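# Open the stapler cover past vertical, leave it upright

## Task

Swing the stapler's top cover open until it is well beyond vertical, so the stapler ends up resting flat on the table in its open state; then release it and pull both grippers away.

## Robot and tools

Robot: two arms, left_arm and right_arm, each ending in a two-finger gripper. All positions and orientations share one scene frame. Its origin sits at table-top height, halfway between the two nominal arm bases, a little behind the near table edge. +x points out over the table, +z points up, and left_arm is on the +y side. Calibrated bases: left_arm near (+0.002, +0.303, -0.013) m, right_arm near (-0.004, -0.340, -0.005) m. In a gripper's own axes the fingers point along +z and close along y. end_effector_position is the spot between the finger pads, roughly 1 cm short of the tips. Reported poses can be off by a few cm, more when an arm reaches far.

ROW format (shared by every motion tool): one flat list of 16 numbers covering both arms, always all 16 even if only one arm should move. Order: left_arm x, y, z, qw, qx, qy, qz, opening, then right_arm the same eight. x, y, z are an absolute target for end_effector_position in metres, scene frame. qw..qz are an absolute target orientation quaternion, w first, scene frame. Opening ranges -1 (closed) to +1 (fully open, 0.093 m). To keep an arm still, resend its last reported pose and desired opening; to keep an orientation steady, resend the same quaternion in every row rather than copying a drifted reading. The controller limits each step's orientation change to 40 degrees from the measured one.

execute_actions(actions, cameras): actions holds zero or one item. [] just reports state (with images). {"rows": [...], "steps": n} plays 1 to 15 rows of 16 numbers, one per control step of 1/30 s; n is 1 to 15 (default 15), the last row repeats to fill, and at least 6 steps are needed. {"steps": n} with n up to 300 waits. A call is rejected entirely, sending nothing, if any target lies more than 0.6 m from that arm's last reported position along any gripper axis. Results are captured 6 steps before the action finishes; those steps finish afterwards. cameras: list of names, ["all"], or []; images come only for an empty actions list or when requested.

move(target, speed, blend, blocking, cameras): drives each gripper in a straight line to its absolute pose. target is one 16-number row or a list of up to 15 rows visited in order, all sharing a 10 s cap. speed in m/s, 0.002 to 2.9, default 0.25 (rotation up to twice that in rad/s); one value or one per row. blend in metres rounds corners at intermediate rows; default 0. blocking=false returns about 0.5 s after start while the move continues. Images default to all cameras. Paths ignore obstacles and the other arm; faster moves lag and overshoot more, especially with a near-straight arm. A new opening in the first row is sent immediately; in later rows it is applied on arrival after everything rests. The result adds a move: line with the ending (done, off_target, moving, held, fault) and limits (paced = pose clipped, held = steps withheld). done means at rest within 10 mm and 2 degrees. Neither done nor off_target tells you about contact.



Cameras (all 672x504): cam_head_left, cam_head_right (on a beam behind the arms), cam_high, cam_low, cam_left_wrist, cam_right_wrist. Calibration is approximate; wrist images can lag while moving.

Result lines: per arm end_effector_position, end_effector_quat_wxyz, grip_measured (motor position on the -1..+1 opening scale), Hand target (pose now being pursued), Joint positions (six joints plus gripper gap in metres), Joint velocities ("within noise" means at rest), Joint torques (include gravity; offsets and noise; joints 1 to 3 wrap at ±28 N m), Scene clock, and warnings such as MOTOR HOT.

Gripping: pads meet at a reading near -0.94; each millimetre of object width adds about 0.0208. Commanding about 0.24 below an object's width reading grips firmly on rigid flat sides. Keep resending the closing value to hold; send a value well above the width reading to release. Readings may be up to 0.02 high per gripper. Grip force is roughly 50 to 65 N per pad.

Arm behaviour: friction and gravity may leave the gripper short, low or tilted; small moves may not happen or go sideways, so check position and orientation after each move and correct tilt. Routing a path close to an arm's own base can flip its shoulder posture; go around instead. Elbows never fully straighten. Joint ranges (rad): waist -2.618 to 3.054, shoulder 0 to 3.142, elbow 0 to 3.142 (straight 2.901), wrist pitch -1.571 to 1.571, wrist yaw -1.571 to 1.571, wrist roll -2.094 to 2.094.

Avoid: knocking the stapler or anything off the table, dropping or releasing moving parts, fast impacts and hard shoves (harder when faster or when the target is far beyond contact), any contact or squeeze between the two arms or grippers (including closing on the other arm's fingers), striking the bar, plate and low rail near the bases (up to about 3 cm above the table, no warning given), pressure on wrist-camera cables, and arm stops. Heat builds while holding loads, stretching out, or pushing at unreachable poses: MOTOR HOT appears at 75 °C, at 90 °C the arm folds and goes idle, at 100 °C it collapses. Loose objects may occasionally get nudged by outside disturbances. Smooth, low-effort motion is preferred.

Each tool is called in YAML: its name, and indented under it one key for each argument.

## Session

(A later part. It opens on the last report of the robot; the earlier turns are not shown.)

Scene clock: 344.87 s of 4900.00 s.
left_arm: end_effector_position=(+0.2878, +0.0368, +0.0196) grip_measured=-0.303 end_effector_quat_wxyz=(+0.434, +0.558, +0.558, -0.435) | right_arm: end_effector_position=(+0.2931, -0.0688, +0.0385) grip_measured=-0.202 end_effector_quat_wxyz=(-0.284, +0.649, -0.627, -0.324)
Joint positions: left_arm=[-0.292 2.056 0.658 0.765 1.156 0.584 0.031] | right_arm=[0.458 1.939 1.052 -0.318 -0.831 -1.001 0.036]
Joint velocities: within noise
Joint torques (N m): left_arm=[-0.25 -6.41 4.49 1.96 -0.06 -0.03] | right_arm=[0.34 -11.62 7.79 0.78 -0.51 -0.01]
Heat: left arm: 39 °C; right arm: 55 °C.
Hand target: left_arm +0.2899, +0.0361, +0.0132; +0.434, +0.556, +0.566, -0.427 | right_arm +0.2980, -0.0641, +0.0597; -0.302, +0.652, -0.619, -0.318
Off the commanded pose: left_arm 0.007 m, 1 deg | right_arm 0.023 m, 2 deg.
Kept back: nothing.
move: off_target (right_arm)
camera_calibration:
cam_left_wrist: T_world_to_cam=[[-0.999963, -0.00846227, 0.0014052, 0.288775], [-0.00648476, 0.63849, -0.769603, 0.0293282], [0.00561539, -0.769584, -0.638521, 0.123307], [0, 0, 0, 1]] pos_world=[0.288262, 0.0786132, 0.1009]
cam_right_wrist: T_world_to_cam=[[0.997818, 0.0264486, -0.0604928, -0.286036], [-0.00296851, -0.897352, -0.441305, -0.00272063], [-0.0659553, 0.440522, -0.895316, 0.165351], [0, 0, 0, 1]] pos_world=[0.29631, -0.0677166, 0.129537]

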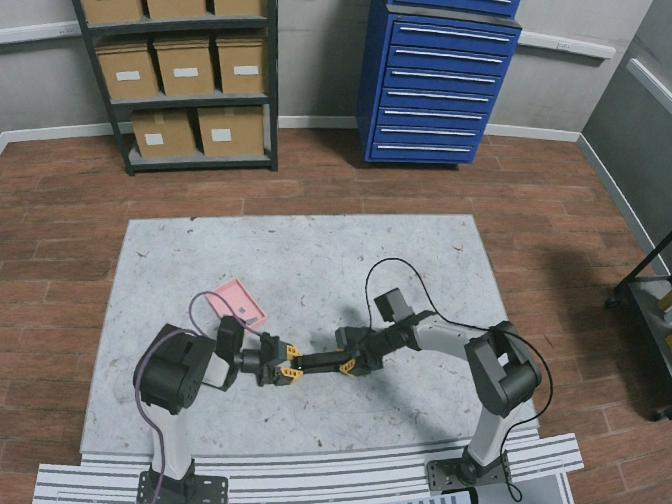

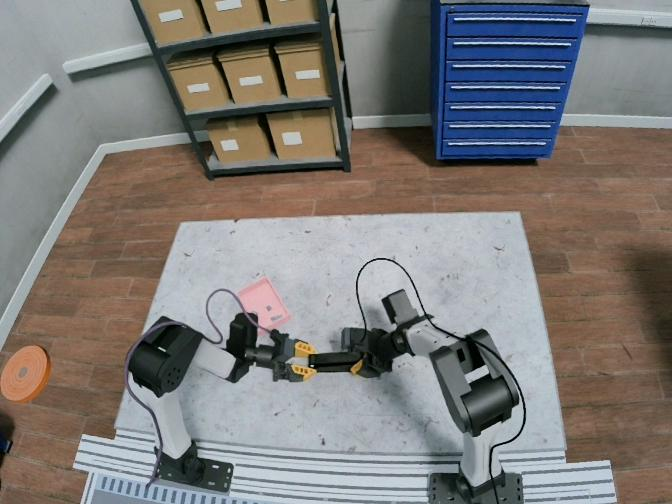

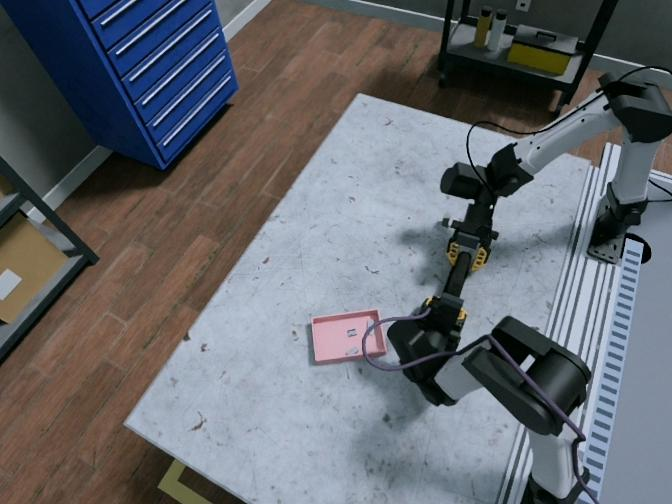

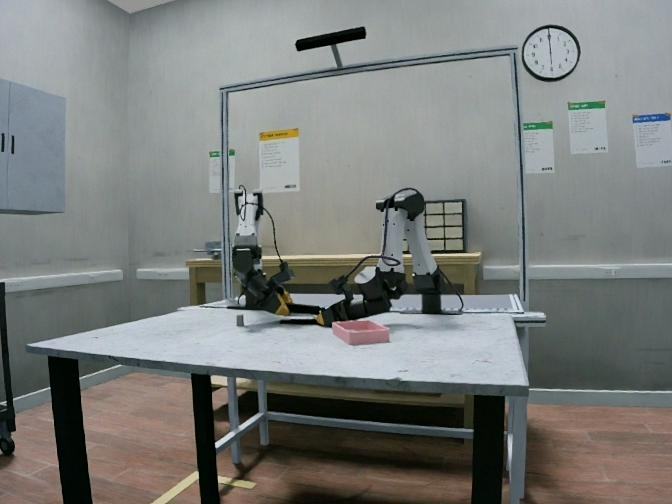

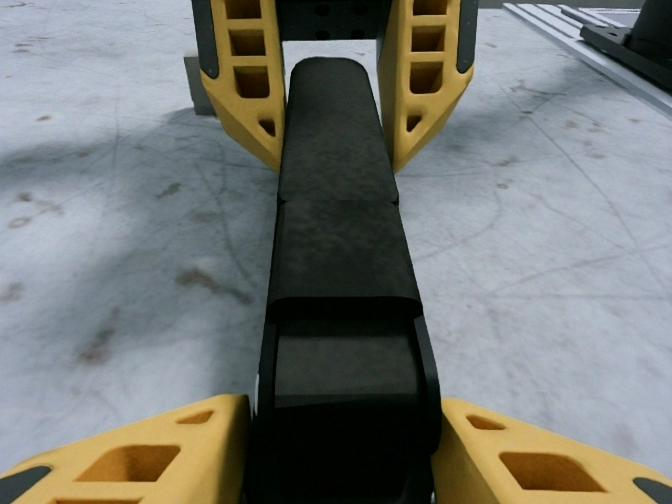

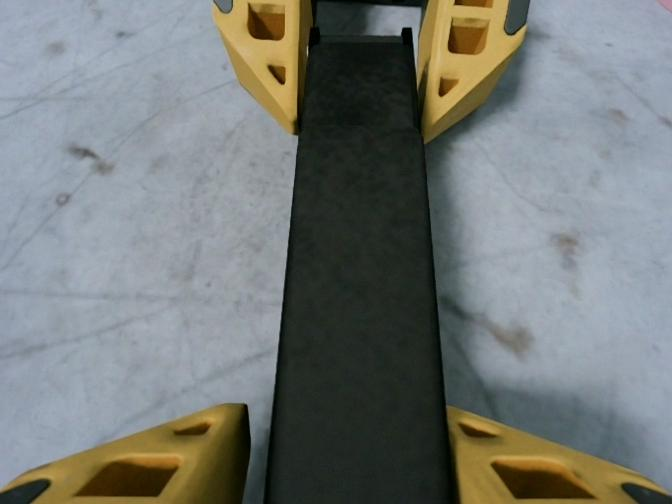

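move:
  target:
    - [0.290,0.036,0.013,0.4342,0.5561,0.5659,-0.4267,-0.8,0.303,-0.060,0.076,0.3018,-0.6520,0.6187,0.3180,-0.2]
  speed: 0.06
  cameras: ["cam_low","cam_right_wrist","cam_left_wrist"]

zoom_image:
  camera: "cam_low"
  region: [200, 230, 420, 370]

Scene clock: 346.00 s of 4900.00 s.
left_arm: end_effector_position=(+0.2878, +0.0368, +0.0196) grip_measured=-0.303 end_effector_quat_wxyz=(+0.434, +0.557, +0.558, -0.435) | right_arm: end_effector_position=(+0.2962, -0.0648, +0.0529) grip_measured=-0.202 end_effector_quat_wxyz=(-0.279, +0.648, -0.629, -0.327)
Joint positions: left_arm=[-0.292 2.056 0.658 0.765 1.156 0.583 0.031] | right_arm=[0.464 1.928 1.107 -0.392 -0.831 -0.995 0.036]
Joint velocities: within noise
Joint torques (N m): left_arm=[-0.28 -6.39 4.49 1.96 -0.05 -0.03] | right_arm=[0.31 -11.63 8.06 0.8 -0.49 0.01]
Heat: left arm: 39 °C; right arm: 55 °C.
Hand target: left_arm +0.2899, +0.0361, +0.0132; +0.434, +0.556, +0.566, -0.427 | right_arm +0.3025, -0.0601, +0.0759; -0.302, +0.652, -0.618, -0.318
Off the commanded pose: left_arm 0.007 m, 1 deg | right_arm 0.025 m, 3 deg.
Kept back: nothing.
move: off_target (right_arm)
camera_calibration:
cam_left_wrist: T_world_to_cam=[[-0.999962, -0.0084966, 0.00176408, 0.288841], [-0.00678286, 0.638487, -0.769603, 0.0294149], [0.00541267, -0.769586, -0.63852, 0.123365], [0, 0, 0, 1]] pos_world=[0.288362, 0.0786132, 0.100899]
cam_right_wrist: T_world_to_cam=[[0.997011, 0.0282219, -0.0719226, -0.287485], [-0.0061408, -0.899008, -0.437889, 0.00786119], [-0.0770171, 0.437022, -0.896147, 0.179829], [0, 0, 0, 1]] pos_world=[0.300524, -0.0634088, 0.143919]
Images, in order (width x height): cam_low 672x504, cam_left_wrist 672x504, cam_right_wrist 672x504.

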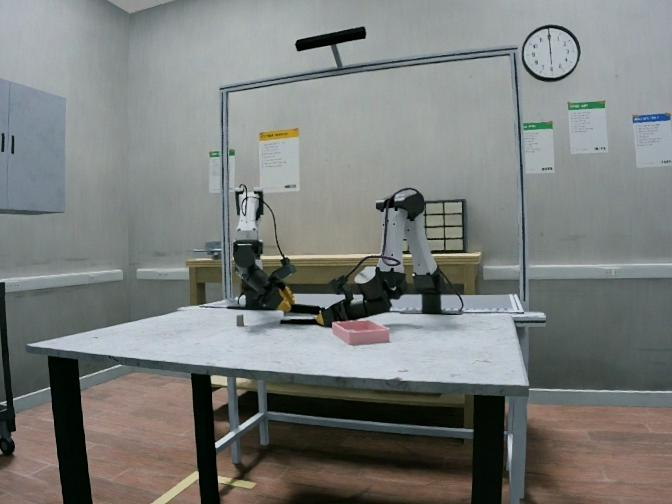

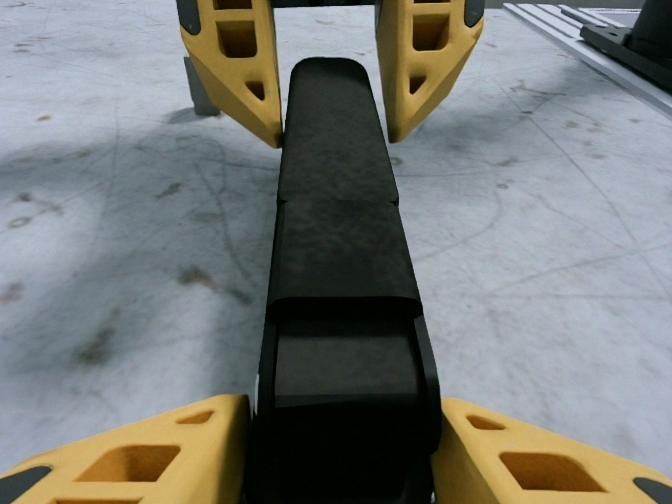

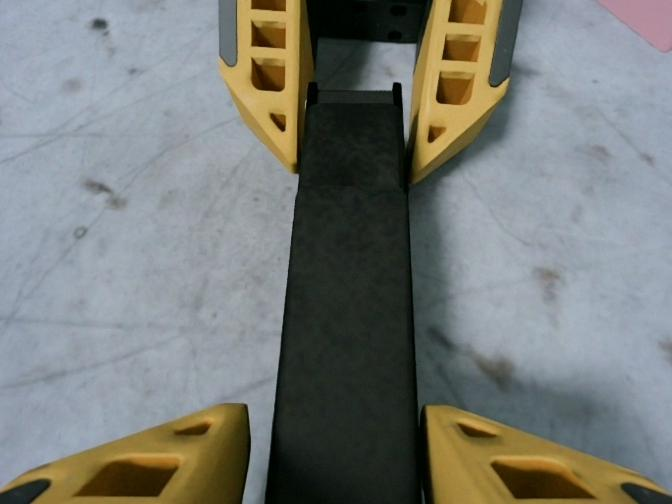

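Scaled by 2.291.

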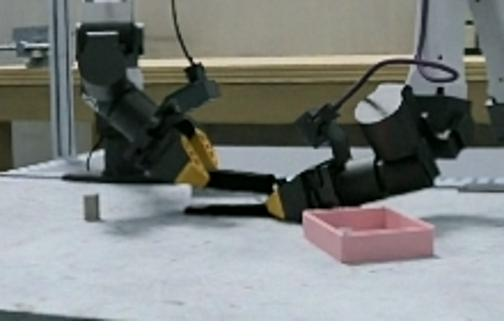

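move:
  target:
    - [0.290,0.036,0.012,0.4342,0.5561,0.5659,-0.4267,-0.8,0.304,-0.062,0.073,0.3018,-0.6520,0.6187,0.3180,-0.4]
    - [0.290,0.036,0.012,0.4342,0.5561,0.5659,-0.4267,-0.8,0.304,-0.062,0.073,0.3018,-0.6520,0.6187,0.3180,-0.7]
  speed: 0.06
  cameras: ["cam_low","cam_right_wrist","cam_left_wrist"]

zoom_image:
  camera: "cam_low"
  region: [200, 230, 420, 370]

Scene clock: 348.50 s of 4900.00 s.
left_arm: end_effector_position=(+0.2877, +0.0361, +0.0197) grip_measured=-0.303 end_effector_quat_wxyz=(+0.433, +0.556, +0.559, -0.436) | right_arm: end_effector_position=(+0.2974, -0.0651, +0.0528) grip_measured=-0.572 end_effector_quat_wxyz=(-0.280, +0.648, -0.630, -0.324)
Joint positions: left_arm=[-0.294 2.058 0.658 0.77 1.155 0.575 0.031] | right_arm=[0.464 1.928 1.109 -0.391 -0.825 -0.995 0.018]
Joint velocities: within noise
Joint torques (N m): left_arm=[-0.02 -6.16 4.48 1.96 -0.04 0.05] | right_arm=[-0.24 -11.19 7.65 0.87 -0.54 -0.08]
Heat: left arm: 39 °C; right arm: 56 °C.
Hand target: left_arm +0.2898, +0.0362, +0.0121; +0.434, +0.556, +0.566, -0.427 | right_arm +0.3036, -0.0621, +0.0728; -0.302, +0.652, -0.619, -0.318
Off the commanded pose: left_arm 0.008 m, 1 deg | right_arm 0.022 m, 3 deg.
Kept back: nothing.
move: off_target (right_arm); target 2's new opening was sent with right_arm's hand 0.022 m and 3 deg from that target
camera_calibration:
cam_left_wrist: T_world_to_cam=[[-0.999939, -0.00944869, 0.0056331, 0.288612], [-0.0103671, 0.638181, -0.769816, 0.0309388], [0.00367882, -0.769828, -0.638241, 0.123315], [0, 0, 0, 1]] pos_world=[0.288462, 0.0779139, 0.100896]
cam_right_wrist: T_world_to_cam=[[0.997402, 0.0251331, -0.0675064, -0.289245], [-0.00670395, -0.900701, -0.434388, 0.00743014], [-0.0717206, 0.433712, -0.898193, 0.178156], [0, 0, 0, 1]] pos_world=[0.301321, -0.0633066, 0.143721]
Images, in order (width x height): cam_low 672x504, cam_left_wrist 672x504, cam_right_wrist 672x504.

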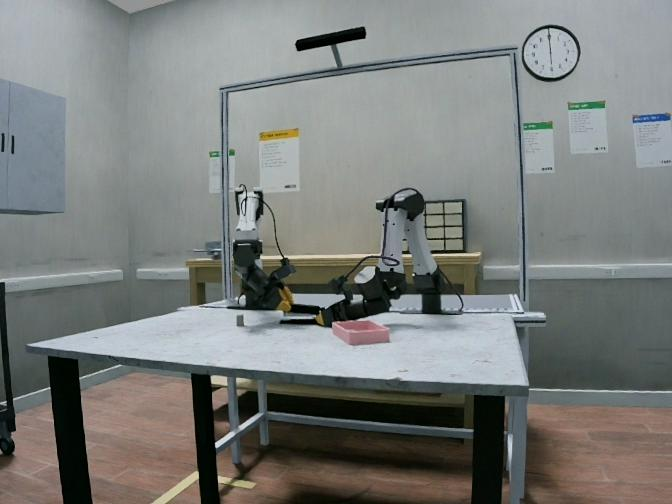

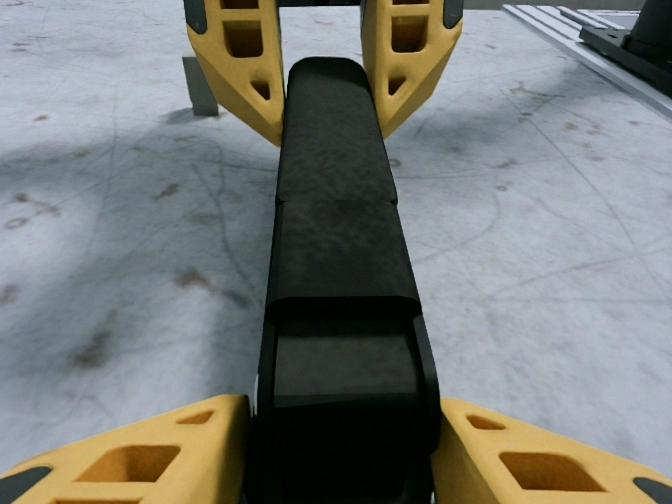

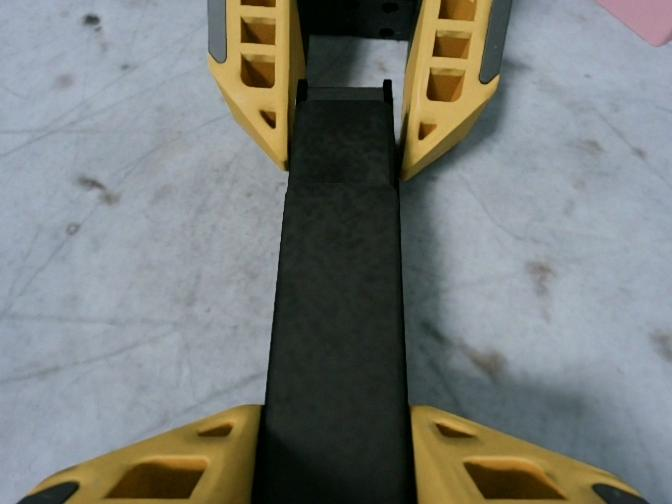

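Scaled by 2.291.

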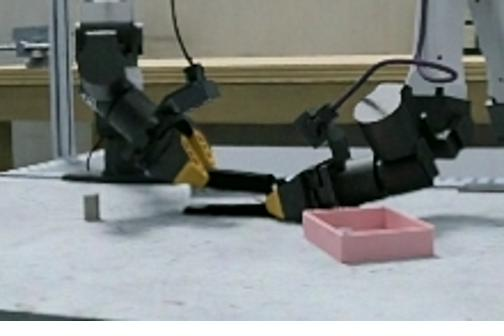

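move:
  target:
    - [0.290,0.036,0.008,0.4342,0.5561,0.5659,-0.4267,-0.8,0.304,-0.060,0.090,0.2634,-0.6702,0.6360,0.2776,-0.7]
  speed: 0.05
  cameras: ["cam_low","cam_right_wrist","cam_left_wrist"]

zoom_image:
  camera: "cam_low"
  region: [200, 230, 420, 370]

Scene clock: 350.37 s of 4900.00 s.
left_arm: end_effector_position=(+0.2893, +0.0355, +0.0197) grip_measured=-0.303 end_effector_quat_wxyz=(+0.437, +0.554, +0.557, -0.437) | right_arm: end_effector_position=(+0.3002, -0.0623, +0.0638) grip_measured=-0.557 end_effector_quat_wxyz=(-0.242, +0.662, -0.648, -0.288)
Joint positions: left_arm=[-0.294 2.069 0.658 0.802 1.155 0.558 0.031] | right_arm=[0.5 1.924 1.222 -0.56 -0.718 -0.997 0.018]
Joint velocities: within noise
Joint torques (N m): left_arm=[-0.01 -5.64 4.34 1.83 -0.06 0.22] | right_arm=[0.16 -12.44 8.75 0.58 -0.45 -0.13]
Heat: left arm: 39 °C; right arm: 56 °C.
Hand target: left_arm +0.2897, +0.0362, +0.0082; +0.434, +0.556, +0.566, -0.427 | right_arm +0.3036, -0.0600, +0.0895; -0.264, +0.670, -0.636, -0.278
Off the commanded pose: left_arm 0.012 m, 2 deg | right_arm 0.027 m, 3 deg.
Kept back: nothing.
move: off_target (left_arm, right_arm)
camera_calibration:
cam_left_wrist: T_world_to_cam=[[-0.999911, -0.0131677, 0.00191848, 0.290458], [-0.00981577, 0.632542, -0.774464, 0.0314513], [0.00898437, -0.774414, -0.632615, 0.121368], [0, 0, 0, 1]] pos_world=[0.28965, 0.0779195, 0.10058]
cam_right_wrist: T_world_to_cam=[[0.997354, 0.0157849, -0.070968, -0.291699], [-0.00851119, -0.944083, -0.329598, 0.00599274], [-0.0722024, 0.32933, -0.94145, 0.183454], [0, 0, 0, 1]] pos_world=[0.304224, -0.0501547, 0.153986]
Images, in order (width x height): cam_low 672x504, cam_left_wrist 672x504, cam_right_wrist 672x504.

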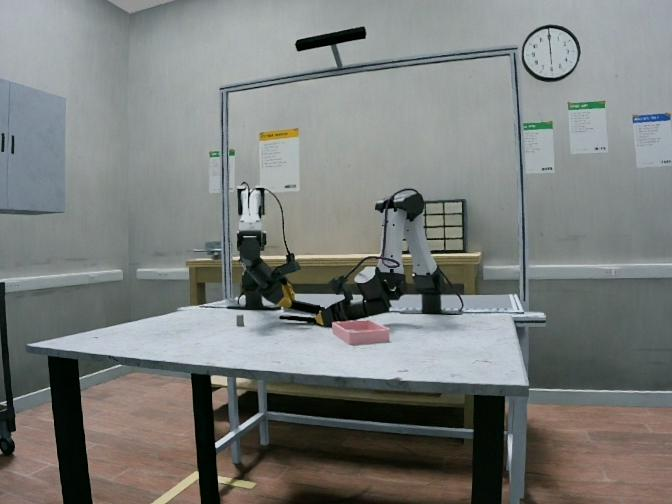

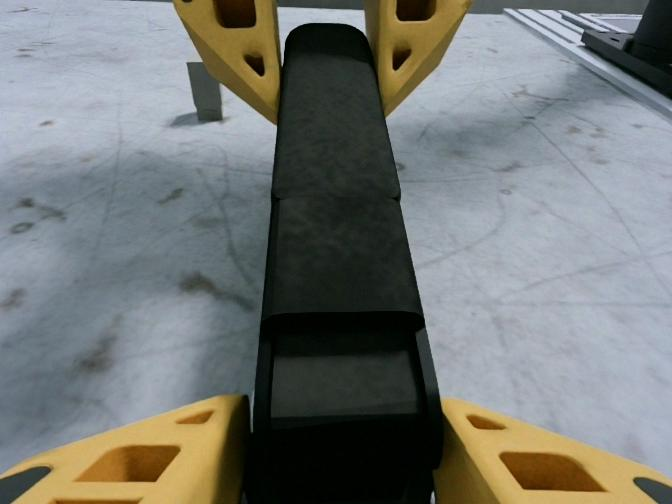

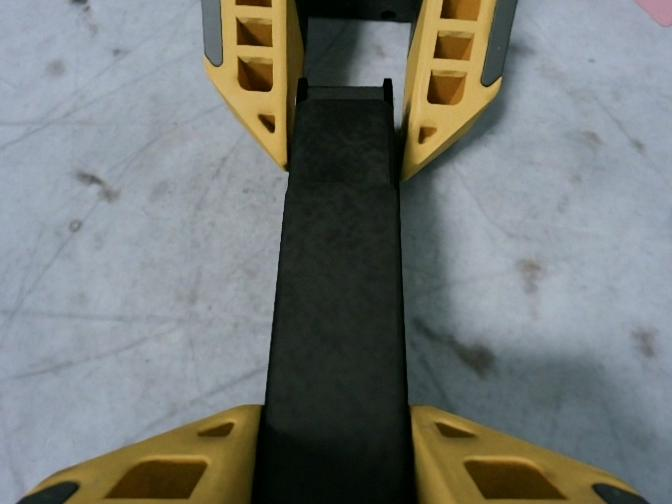

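Scaled by 2.291.

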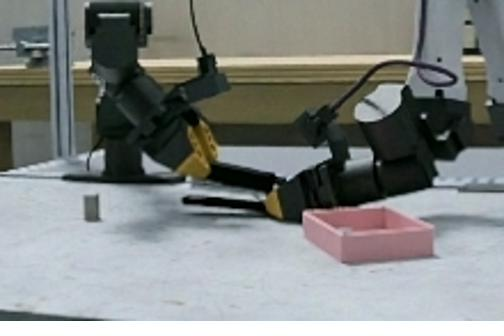

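move:
  target:
    - [0.290,0.036,0.010,0.4342,0.5561,0.5659,-0.4267,-0.8,0.303,-0.064,0.058,0.3018,-0.6520,0.6187,0.3180,-0.7]
    - [0.290,0.036,0.014,0.4342,0.5561,0.5659,-0.4267,-0.1,0.303,-0.064,0.054,0.3018,-0.6520,0.6187,0.3180,-0.7]
    - [0.290,0.015,0.010,0.4342,0.5561,0.5659,-0.4267,-0.1,0.303,-0.064,0.054,0.3018,-0.6520,0.6187,0.3180,-0.7]
  speed: 0.05
  cameras: ["cam_low","cam_right_wrist","cam_left_wrist"]

zoom_image:
  camera: "cam_low"
  region: [200, 230, 420, 370]

Scene clock: 354.43 s of 4900.00 s.
left_arm: end_effector_position=(+0.2866, +0.0171, +0.0204) grip_measured=-0.102 end_effector_quat_wxyz=(+0.439, +0.559, +0.552, -0.435) | right_arm: end_effector_position=(+0.2987, -0.0651, +0.0525) grip_measured=-0.557 end_effector_quat_wxyz=(-0.287, +0.651, -0.626, -0.320)
Joint positions: left_arm=[-0.352 2.088 0.668 0.876 1.112 0.501 0.04] | right_arm=[0.463 1.924 1.097 -0.365 -0.823 -0.998 0.018]
Joint velocities: within noise
Joint torques (N m): left_arm=[-0.62 -6.06 5.35 1.78 -0.2 0.04] | right_arm=[-0.5 -8.2 5.38 1.31 -0.61 -0.12]
Heat: left arm: 38 °C; right arm: 58 °C.
Hand target: left_arm +0.2896, +0.0154, +0.0102; +0.434, +0.556, +0.566, -0.427 | right_arm +0.3029, -0.0641, +0.0541; -0.301, +0.652, -0.619, -0.318
Off the commanded pose: left_arm 0.011 m, 2 deg | right_arm 0.005 m, 2 deg.
Kept back: nothing.
move: off_target (left_arm)
camera_calibration:
cam_left_wrist: T_world_to_cam=[[-0.999935, -0.00498795, -0.010216, 0.287579], [0.0047732, 0.631371, -0.775466, 0.0395355], [0.0103181, -0.775465, -0.631306, 0.107217], [0, 0, 0, 1]] pos_world=[0.286265, 0.0596157, 0.101283]
cam_right_wrist: T_world_to_cam=[[0.998516, 0.0259075, -0.0479019, -0.291816], [0.00221308, -0.898171, -0.43964, 0.00512857], [-0.0544141, 0.438882, -0.896896, 0.173124], [0, 0, 0, 1]] pos_world=[0.300792, -0.0638144, 0.14355]
Images, in order (width x height): cam_low 672x504, cam_left_wrist 672x504, cam_right_wrist 672x504.

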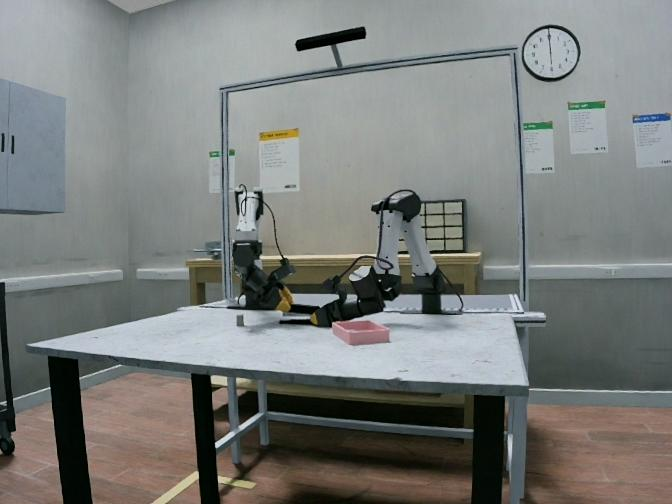

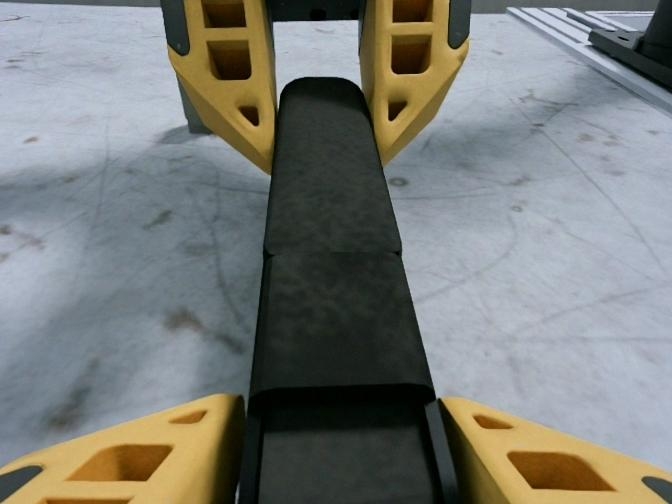

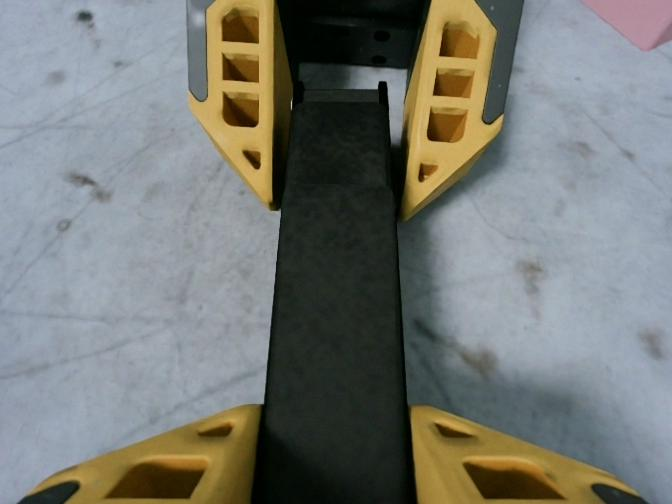

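Scaled by 2.291.

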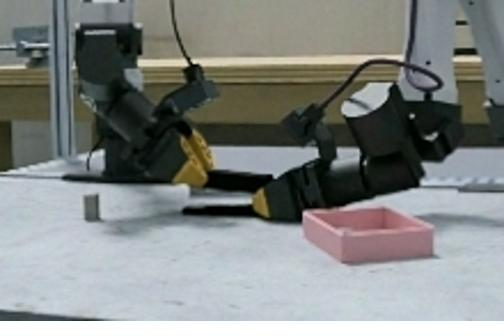

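move:
  target:
    - [0.294,0.015,-0.004,0.4342,0.5561,0.5659,-0.4267,-0.1,0.303,-0.064,0.054,0.3018,-0.6520,0.6187,0.3180,-0.7]
    - [0.290,0.015,0.004,0.4342,0.5561,0.5659,-0.4267,-0.4,0.303,-0.064,0.054,0.3018,-0.6520,0.6187,0.3180,-0.7]
    - [0.290,0.015,0.005,0.4342,0.5561,0.5659,-0.4267,-0.8,0.303,-0.064,0.054,0.3018,-0.6520,0.6187,0.3180,-0.7]
  speed: 0.05
  cameras: ["cam_low","cam_right_wrist","cam_left_wrist"]

zoom_image:
  camera: "cam_low"
  region: [200, 230, 420, 370]

Scene clock: 357.40 s of 4900.00 s.
left_arm: end_effector_position=(+0.2874, +0.0141, +0.0218) grip_measured=-0.315 end_effector_quat_wxyz=(+0.444, +0.560, +0.538, -0.448) | right_arm: end_effector_position=(+0.2989, -0.0650, +0.0526) grip_measured=-0.557 end_effector_quat_wxyz=(-0.287, +0.649, -0.627, -0.320)
Joint positions: left_arm=[-0.352 2.121 0.685 0.931 1.146 0.476 0.03] | right_arm=[0.463 1.924 1.097 -0.364 -0.823 -0.993 0.018]
Joint velocities: within noise
Joint torques (N m): left_arm=[-0.46 -6.97 3.54 1.49 -0.61 0.24] | right_arm=[-0.59 -8.31 5.26 1.29 -0.61 -0.15]
Heat: left arm: 38 °C; right arm: 58 °C.
Hand target: left_arm +0.2892, +0.0159, +0.0053; +0.434, +0.556, +0.565, -0.427 | right_arm +0.3029, -0.0641, +0.0541; -0.301, +0.652, -0.619, -0.318
Off the commanded pose: left_arm 0.017 m, 4 deg | right_arm 0.004 m, 2 deg.
Kept back: nothing.
move: off_target (left_arm); target 2's new opening was sent with left_arm's hand 0.018 m and 4 deg from that target; target 3's new opening was sent with left_arm's hand 0.017 m and 4 deg from that target
camera_calibration:
cam_left_wrist: T_world_to_cam=[[-0.999712, 0.0188808, -0.0147969, 0.288228], [0.0232227, 0.607167, -0.794235, 0.0380244], [-0.00601159, -0.79435, -0.60743, 0.110208], [0, 0, 0, 1]] pos_world=[0.287924, 0.0590149, 0.101409]
cam_right_wrist: T_world_to_cam=[[0.998476, 0.0232904, -0.0500402, -0.292067], [-0.00109397, -0.898082, -0.439826, 0.00628582], [-0.0551839, 0.439211, -0.896688, 0.173414], [0, 0, 0, 1]] pos_world=[0.301198, -0.0637179, 0.143648]
Images, in order (width x height): cam_low 672x504, cam_left_wrist 672x504, cam_right_wrist 672x504.

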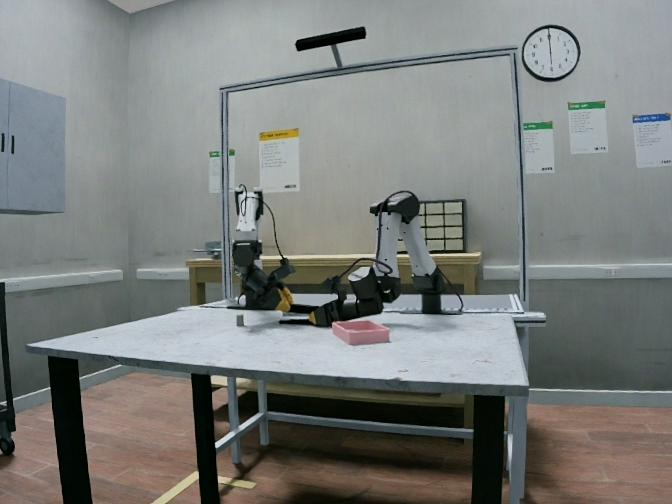

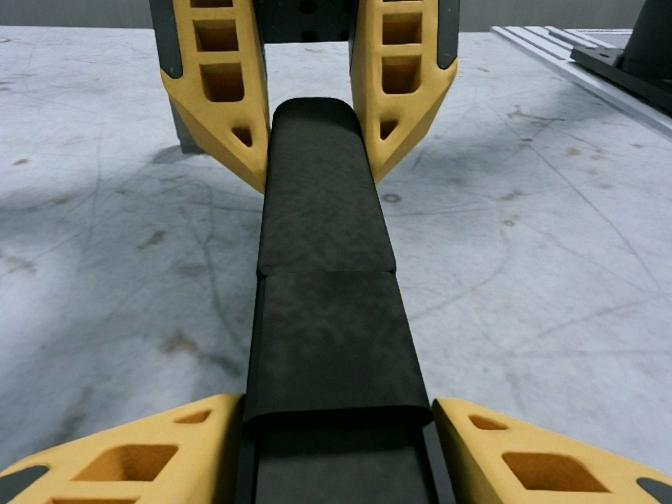

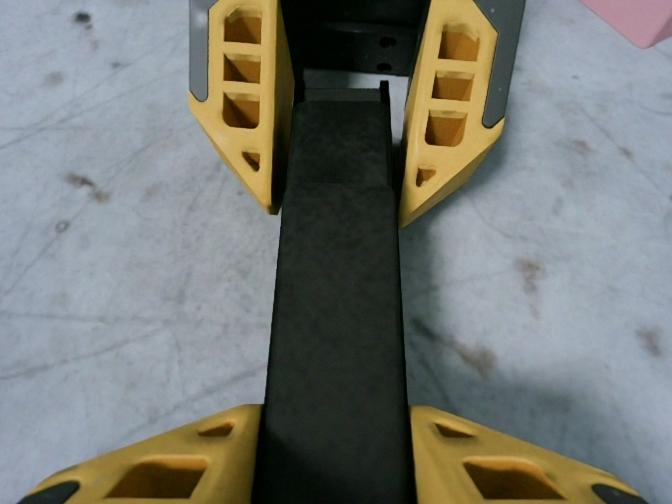

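Scaled by 2.291.

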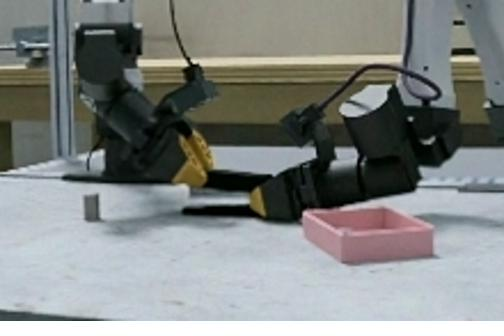

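move:
  target:
    - [0.290,0.015,0.020,0.4342,0.5561,0.5659,-0.4267,0.0,0.303,-0.064,0.054,0.3018,-0.6520,0.6187,0.3180,-0.7]
    - [0.292,0.020,0.030,0.4091,0.5742,0.5843,-0.4020,0.0,0.303,-0.064,0.054,0.3018,-0.6520,0.6187,0.3180,-0.7]
    - [0.292,0.020,0.010,0.4091,0.5742,0.5843,-0.4020,0.0,0.303,-0.064,0.054,0.3018,-0.6520,0.6187,0.3180,-0.7]
  speed: 0.05
  cameras: ["cam_low","cam_right_wrist","cam_left_wrist"]

Scene clock: 360.10 s of 4900.00 s.
left_arm: end_effector_position=(+0.2865, +0.0212, +0.0147) grip_measured=-0.002 end_effector_quat_wxyz=(+0.407, +0.573, +0.582, -0.410) | right_arm: end_effector_position=(+0.2994, -0.0651, +0.0527) grip_measured=-0.557 end_effector_quat_wxyz=(-0.288, +0.650, -0.627, -0.319)
Joint positions: left_arm=[-0.355 2.011 0.702 0.592 1.049 0.629 0.045] | right_arm=[0.462 1.924 1.097 -0.362 -0.823 -0.994 0.018]
Joint velocities: within noise
Joint torques (N m): left_arm=[0.2 -6.05 6.54 1.83 0.11 0.07] | right_arm=[-0.36 -8.32 5.44 1.29 -0.61 -0.14]
Heat: left arm: 39 °C; right arm: 58 °C.
Hand target: left_arm +0.2918, +0.0201, +0.0101; +0.409, +0.574, +0.584, -0.402 | right_arm +0.3030, -0.0641, +0.0541; -0.302, +0.652, -0.619, -0.318
Off the commanded pose: left_arm 0.007 m, 1 deg | right_arm 0.004 m, 2 deg.
Kept back: nothing.
move: done
camera_calibration:
cam_left_wrist: T_world_to_cam=[[-0.999794, -0.0172387, 0.0107261, 0.287374], [-0.0197767, 0.707344, -0.706592, 0.0369229], [0.00459371, -0.706659, -0.70754, 0.108148], [0, 0, 0, 1]] pos_world=[0.287548, 0.0552605, 0.0995261]
cam_right_wrist: T_world_to_cam=[[0.998584, 0.0228233, -0.0480481, -0.292803], [-0.000682671, -0.897701, -0.440604, 0.00616249], [-0.0531889, 0.440013, -0.896415, 0.173028], [0, 0, 0, 1]] pos_world=[0.301596, -0.0639197, 0.143751]
Images, in order (width x height): cam_low 672x504, cam_left_wrist 672x504, cam_right_wrist 672x504.

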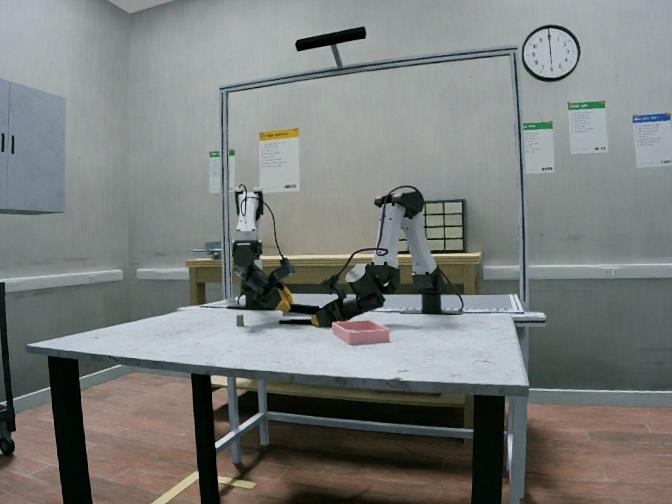

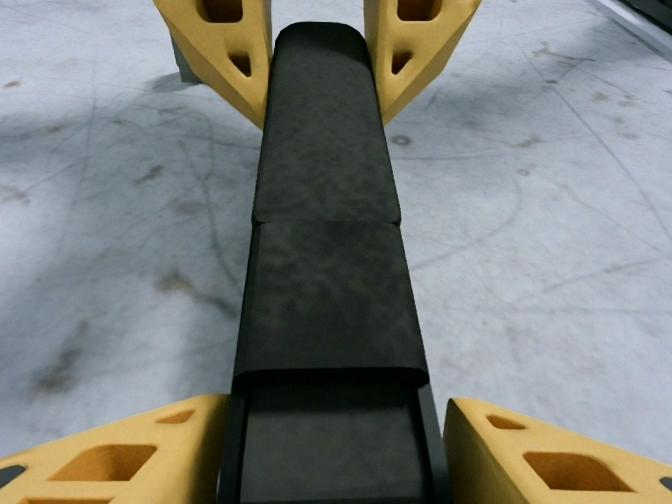

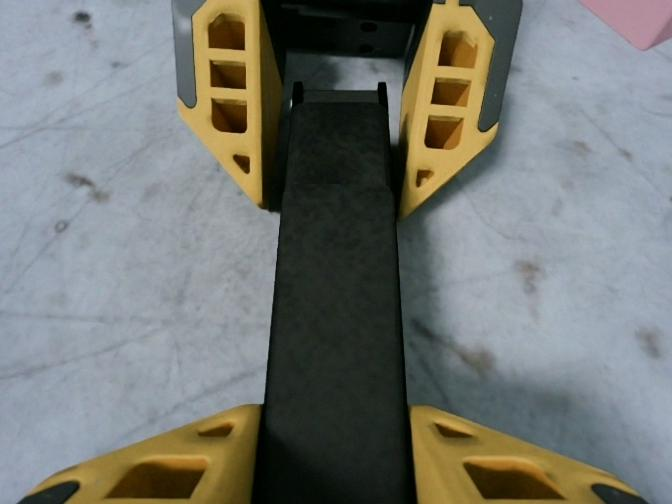

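Good. Close and lift the cover.

move:
  target:
    - [0.292,0.020,0.009,0.4091,0.5742,0.5843,-0.4020,-0.35,0.303,-0.064,0.054,0.3018,-0.6520,0.6187,0.3180,-0.7]
    - [0.290,0.020,0.007,0.4091,0.5742,0.5843,-0.4020,-0.8,0.303,-0.064,0.054,0.3018,-0.6520,0.6187,0.3180,-0.7]
    - [0.290,0.020,0.004,0.4091,0.5742,0.5843,-0.4020,-0.8,0.304,-0.060,0.088,0.2634,-0.6702,0.6360,0.2776,-0.7]
  speed: 0.05
  cameras: ["cam_low","cam_right_wrist","cam_left_wrist"]

zoom_image:
  camera: "cam_low"
  region: [200, 230, 420, 370]

Scene clock: 363.83 s of 4900.00 s.
left_arm: end_effector_position=(+0.2902, +0.0198, +0.0141) grip_measured=-0.298 end_effector_quat_wxyz=(+0.418, +0.574, +0.575, -0.405) | right_arm: end_effector_position=(+0.3023, -0.0636, +0.0625) grip_measured=-0.557 end_effector_quat_wxyz=(-0.244, +0.660, -0.651, -0.285)
Joint positions: left_arm=[-0.355 2.03 0.703 0.641 1.047 0.624 0.031] | right_arm=[0.496 1.924 1.218 -0.549 -0.712 -0.992 0.018]
Joint velocities: within noise
Joint torques (N m): left_arm=[-0.02 -6.04 5.35 1.7 0.09 0.08] | right_arm=[0.38 -12.25 8.58 0.53 -0.45 -0.2]
Heat: left arm: 39 °C; right arm: 58 °C.
Hand target: left_arm +0.2897, +0.0202, +0.0041; +0.409, +0.574, +0.584, -0.402 | right_arm +0.3037, -0.0600, +0.0874; -0.264, +0.670, -0.636, -0.277
Off the commanded pose: left_arm 0.010 m, 1 deg | right_arm 0.026 m, 3 deg.
Kept back: nothing.
move: off_target (right_arm)
camera_calibration:
cam_left_wrist: T_world_to_cam=[[-0.999699, -0.0203655, -0.0136972, 0.291499], [-0.00445519, 0.699395, -0.714722, 0.0333192], [0.0241354, -0.714445, -0.699275, 0.100969], [0, 0, 0, 1]] pos_world=[0.289123, 0.0547701, 0.0984118]
cam_right_wrist: T_world_to_cam=[[0.997756, 0.00632092, -0.0666602, -0.29484], [-0.0158706, -0.944843, -0.32714, 0.00627771], [-0.0650512, 0.327464, -0.942622, 0.180654], [0, 0, 0, 1]] pos_world=[0.30603, -0.0513627, 0.152688]
Images, in order (width x height): cam_low 672x504, cam_left_wrist 672x504, cam_right_wrist 672x504.

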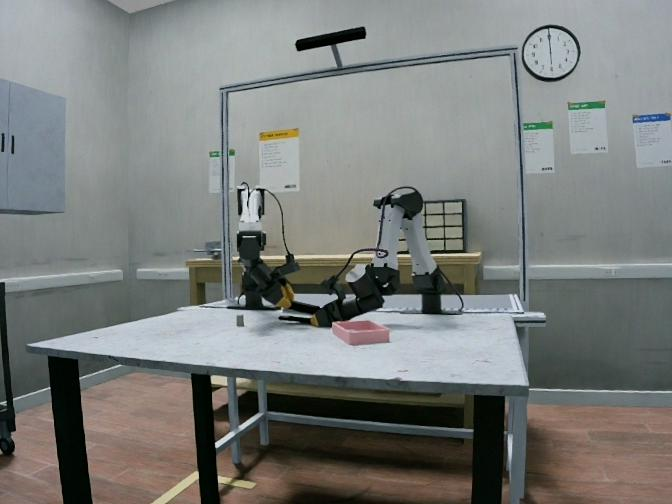

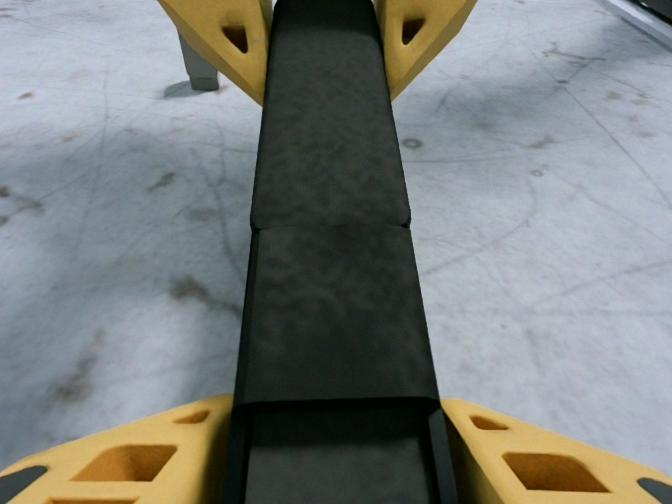

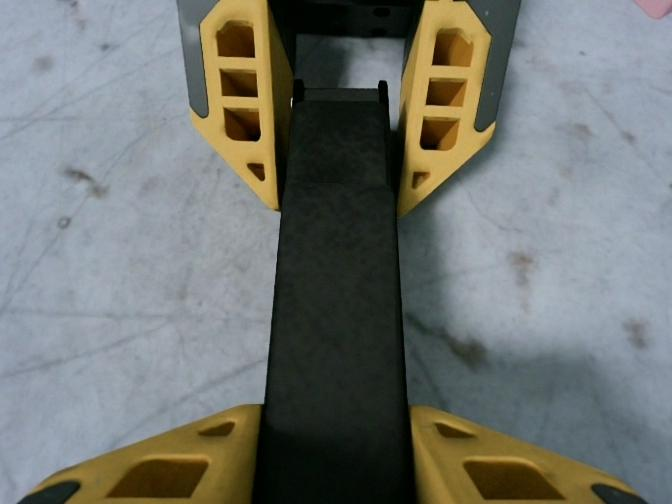

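Scaled by 2.291.

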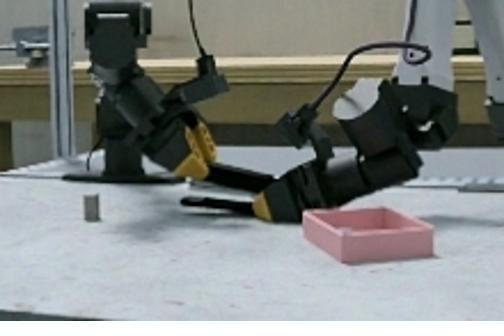

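move:
  target:
    - [0.290,0.020,-0.004,0.3673,0.6008,0.6114,-0.3610,-0.8,0.304,-0.058,0.102,0.2070,-0.6918,0.6565,0.2181,-0.7]
  speed: 0.05
  cameras: ["cam_low","cam_right_wrist","cam_left_wrist"]

zoom_image:
  camera: "cam_low"
  region: [200, 230, 420, 370]

Scene clock: 366.27 s of 4900.00 s.
left_arm: end_effector_position=(+0.2920, +0.0157, +0.0101) grip_measured=-0.298 end_effector_quat_wxyz=(+0.392, +0.596, +0.590, -0.379) | right_arm: end_effector_position=(+0.3022, -0.0639, +0.0794) grip_measured=-0.557 end_effector_quat_wxyz=(-0.187, +0.681, -0.674, -0.215)
Joint positions: left_arm=[-0.38 1.993 0.76 0.434 0.977 0.719 0.031] | right_arm=[0.558 1.923 1.38 -0.781 -0.526 -0.98 0.018]
Joint velocities: within noise
Joint torques (N m): left_arm=[-0.23 -7.84 5.82 0.86 -0.31 0.31] | right_arm=[0.06 -10.89 9.52 0.43 -0.59 -0.27]
Heat: left arm: 39 °C; right arm: 59 °C.
Hand target: left_arm +0.2892, +0.0206, -0.0037; +0.369, +0.600, +0.611, -0.362 | right_arm +0.3037, -0.0582, +0.1017; -0.208, +0.692, -0.657, -0.218
Off the commanded pose: left_arm 0.015 m, 4 deg | right_arm 0.023 m, 3 deg.
Kept back: nothing.
move: off_target (left_arm, right_arm)
camera_calibration:
cam_left_wrist: T_world_to_cam=[[-0.999699, -0.0122038, -0.0212941, 0.293043], [0.00454175, 0.760645, -0.649152, 0.0291624], [0.0241193, -0.649053, -0.760361, 0.0949056], [0, 0, 0, 1]] pos_world=[0.290534, 0.0429928, 0.0973334]
cam_right_wrist: T_world_to_cam=[[0.998747, -0.00981968, -0.0490732, -0.296348], [-0.0167504, -0.989597, -0.142886, -0.00571287], [-0.0471596, 0.143529, -0.988522, 0.183114], [0, 0, 0, 1]] pos_world=[0.304517, -0.0348456, 0.165653]
Images, in order (width x height): cam_low 672x504, cam_left_wrist 672x504, cam_right_wrist 672x504.

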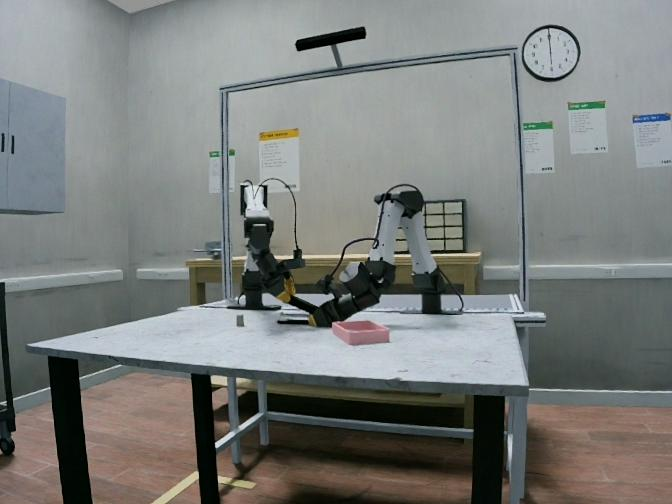

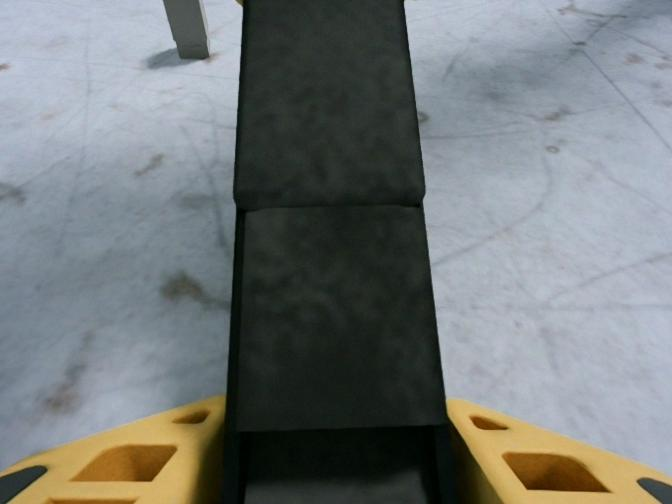

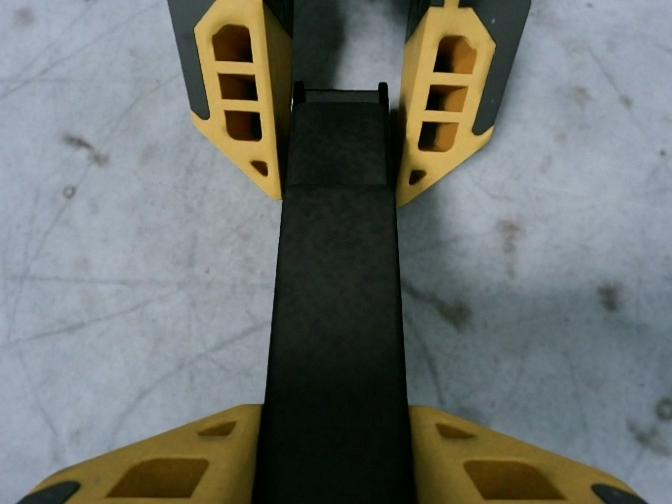

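Scaled by 2.291.

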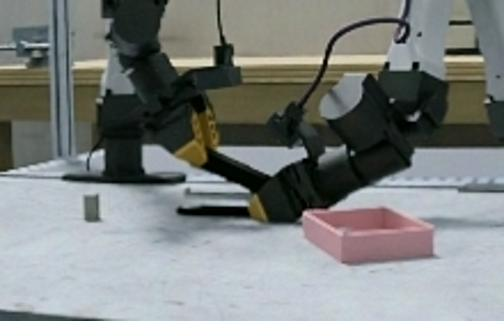

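move:
  target:
    - [0.290,0.022,0.000,0.3871,0.5885,0.5990,-0.3806,-0.8,0.304,-0.040,0.120,0.1897,-0.6973,0.6617,0.1999,-0.6]
  speed: 0.05
  cameras: ["cam_low","cam_right_wrist","cam_left_wrist"]

zoom_image:
  camera: "cam_low"
  region: [200, 230, 420, 370]

Scene clock: 367.70 s of 4900.00 s.
left_arm: end_effector_position=(+0.2950, +0.0136, +0.0189) grip_measured=-0.298 end_effector_quat_wxyz=(+0.406, +0.592, +0.578, -0.387) | right_arm: end_effector_position=(+0.3006, -0.0584, +0.0977) grip_measured=-0.557 end_effector_quat_wxyz=(-0.158, +0.690, -0.684, -0.174)
Joint positions: left_arm=[-0.375 1.992 0.761 0.482 1.005 0.694 0.031] | right_arm=[0.61 1.931 1.504 -0.919 -0.421 -0.947 0.018]
Joint velocities: within noise
Joint torques (N m): left_arm=[1.1 -6.32 3.14 1.56 -0.01 0.18] | right_arm=[0.5 -9.35 10.82 0.76 -0.96 -0.23]
Heat: left arm: 39 °C; right arm: 59 °C.
Hand target: left_arm +0.2894, +0.0221, +0.0006; +0.387, +0.589, +0.599, -0.381 | right_arm +0.3032, -0.0412, +0.1203; -0.190, +0.698, -0.662, -0.199
Off the commanded pose: left_arm 0.021 m, 3 deg | right_arm 0.029 m, 5 deg.
Kept back: nothing.
move: off_target (left_arm, right_arm)
camera_calibration:
cam_left_wrist: T_world_to_cam=[[-0.999398, -0.00800205, -0.0337454, 0.296353], [0.016985, 0.735406, -0.677414, 0.0336745], [0.0302372, -0.67758, -0.734827, 0.0981682], [0, 0, 0, 1]] pos_world=[0.292635, 0.0441238, 0.104949]
cam_right_wrist: T_world_to_cam=[[0.999367, -0.0185344, -0.0303656, -0.296316], [-0.0198199, -0.998896, -0.0425935, -0.0070574], [-0.0295426, 0.0431684, -0.998631, 0.190181], [0, 0, 0, 1]] pos_world=[0.301606, -0.0207514, 0.180622]
Images, in order (width x height): cam_low 672x504, cam_left_wrist 672x504, cam_right_wrist 672x504.

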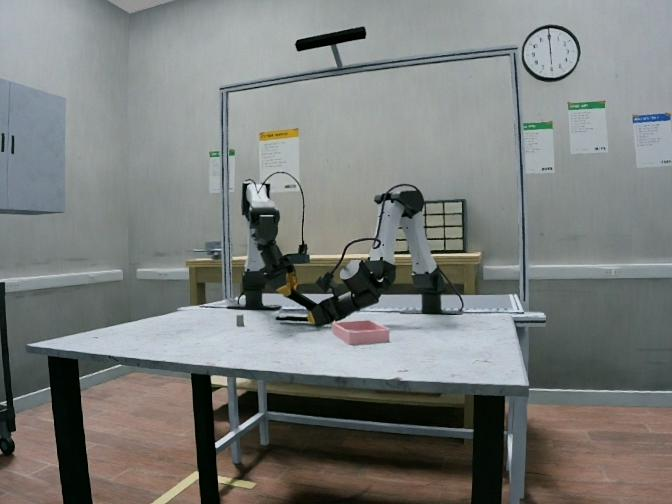

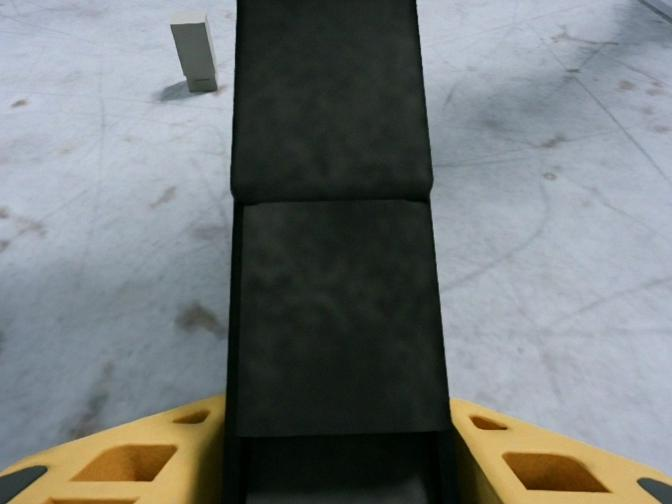

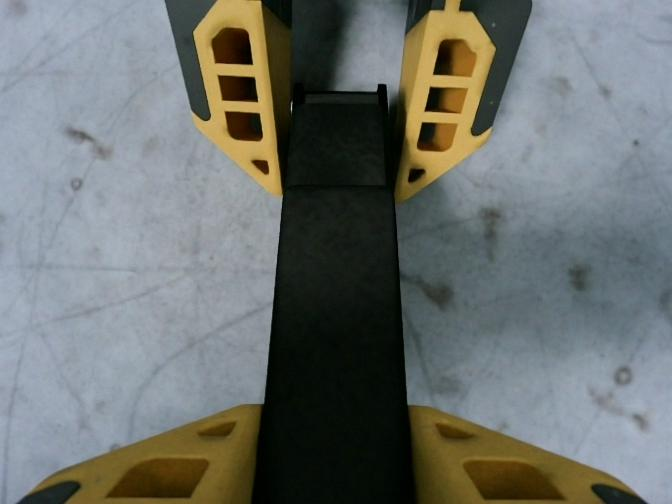

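Scaled by 2.291.

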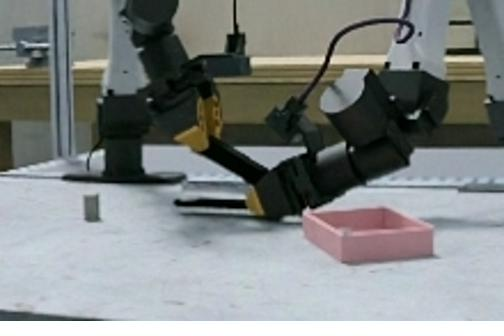

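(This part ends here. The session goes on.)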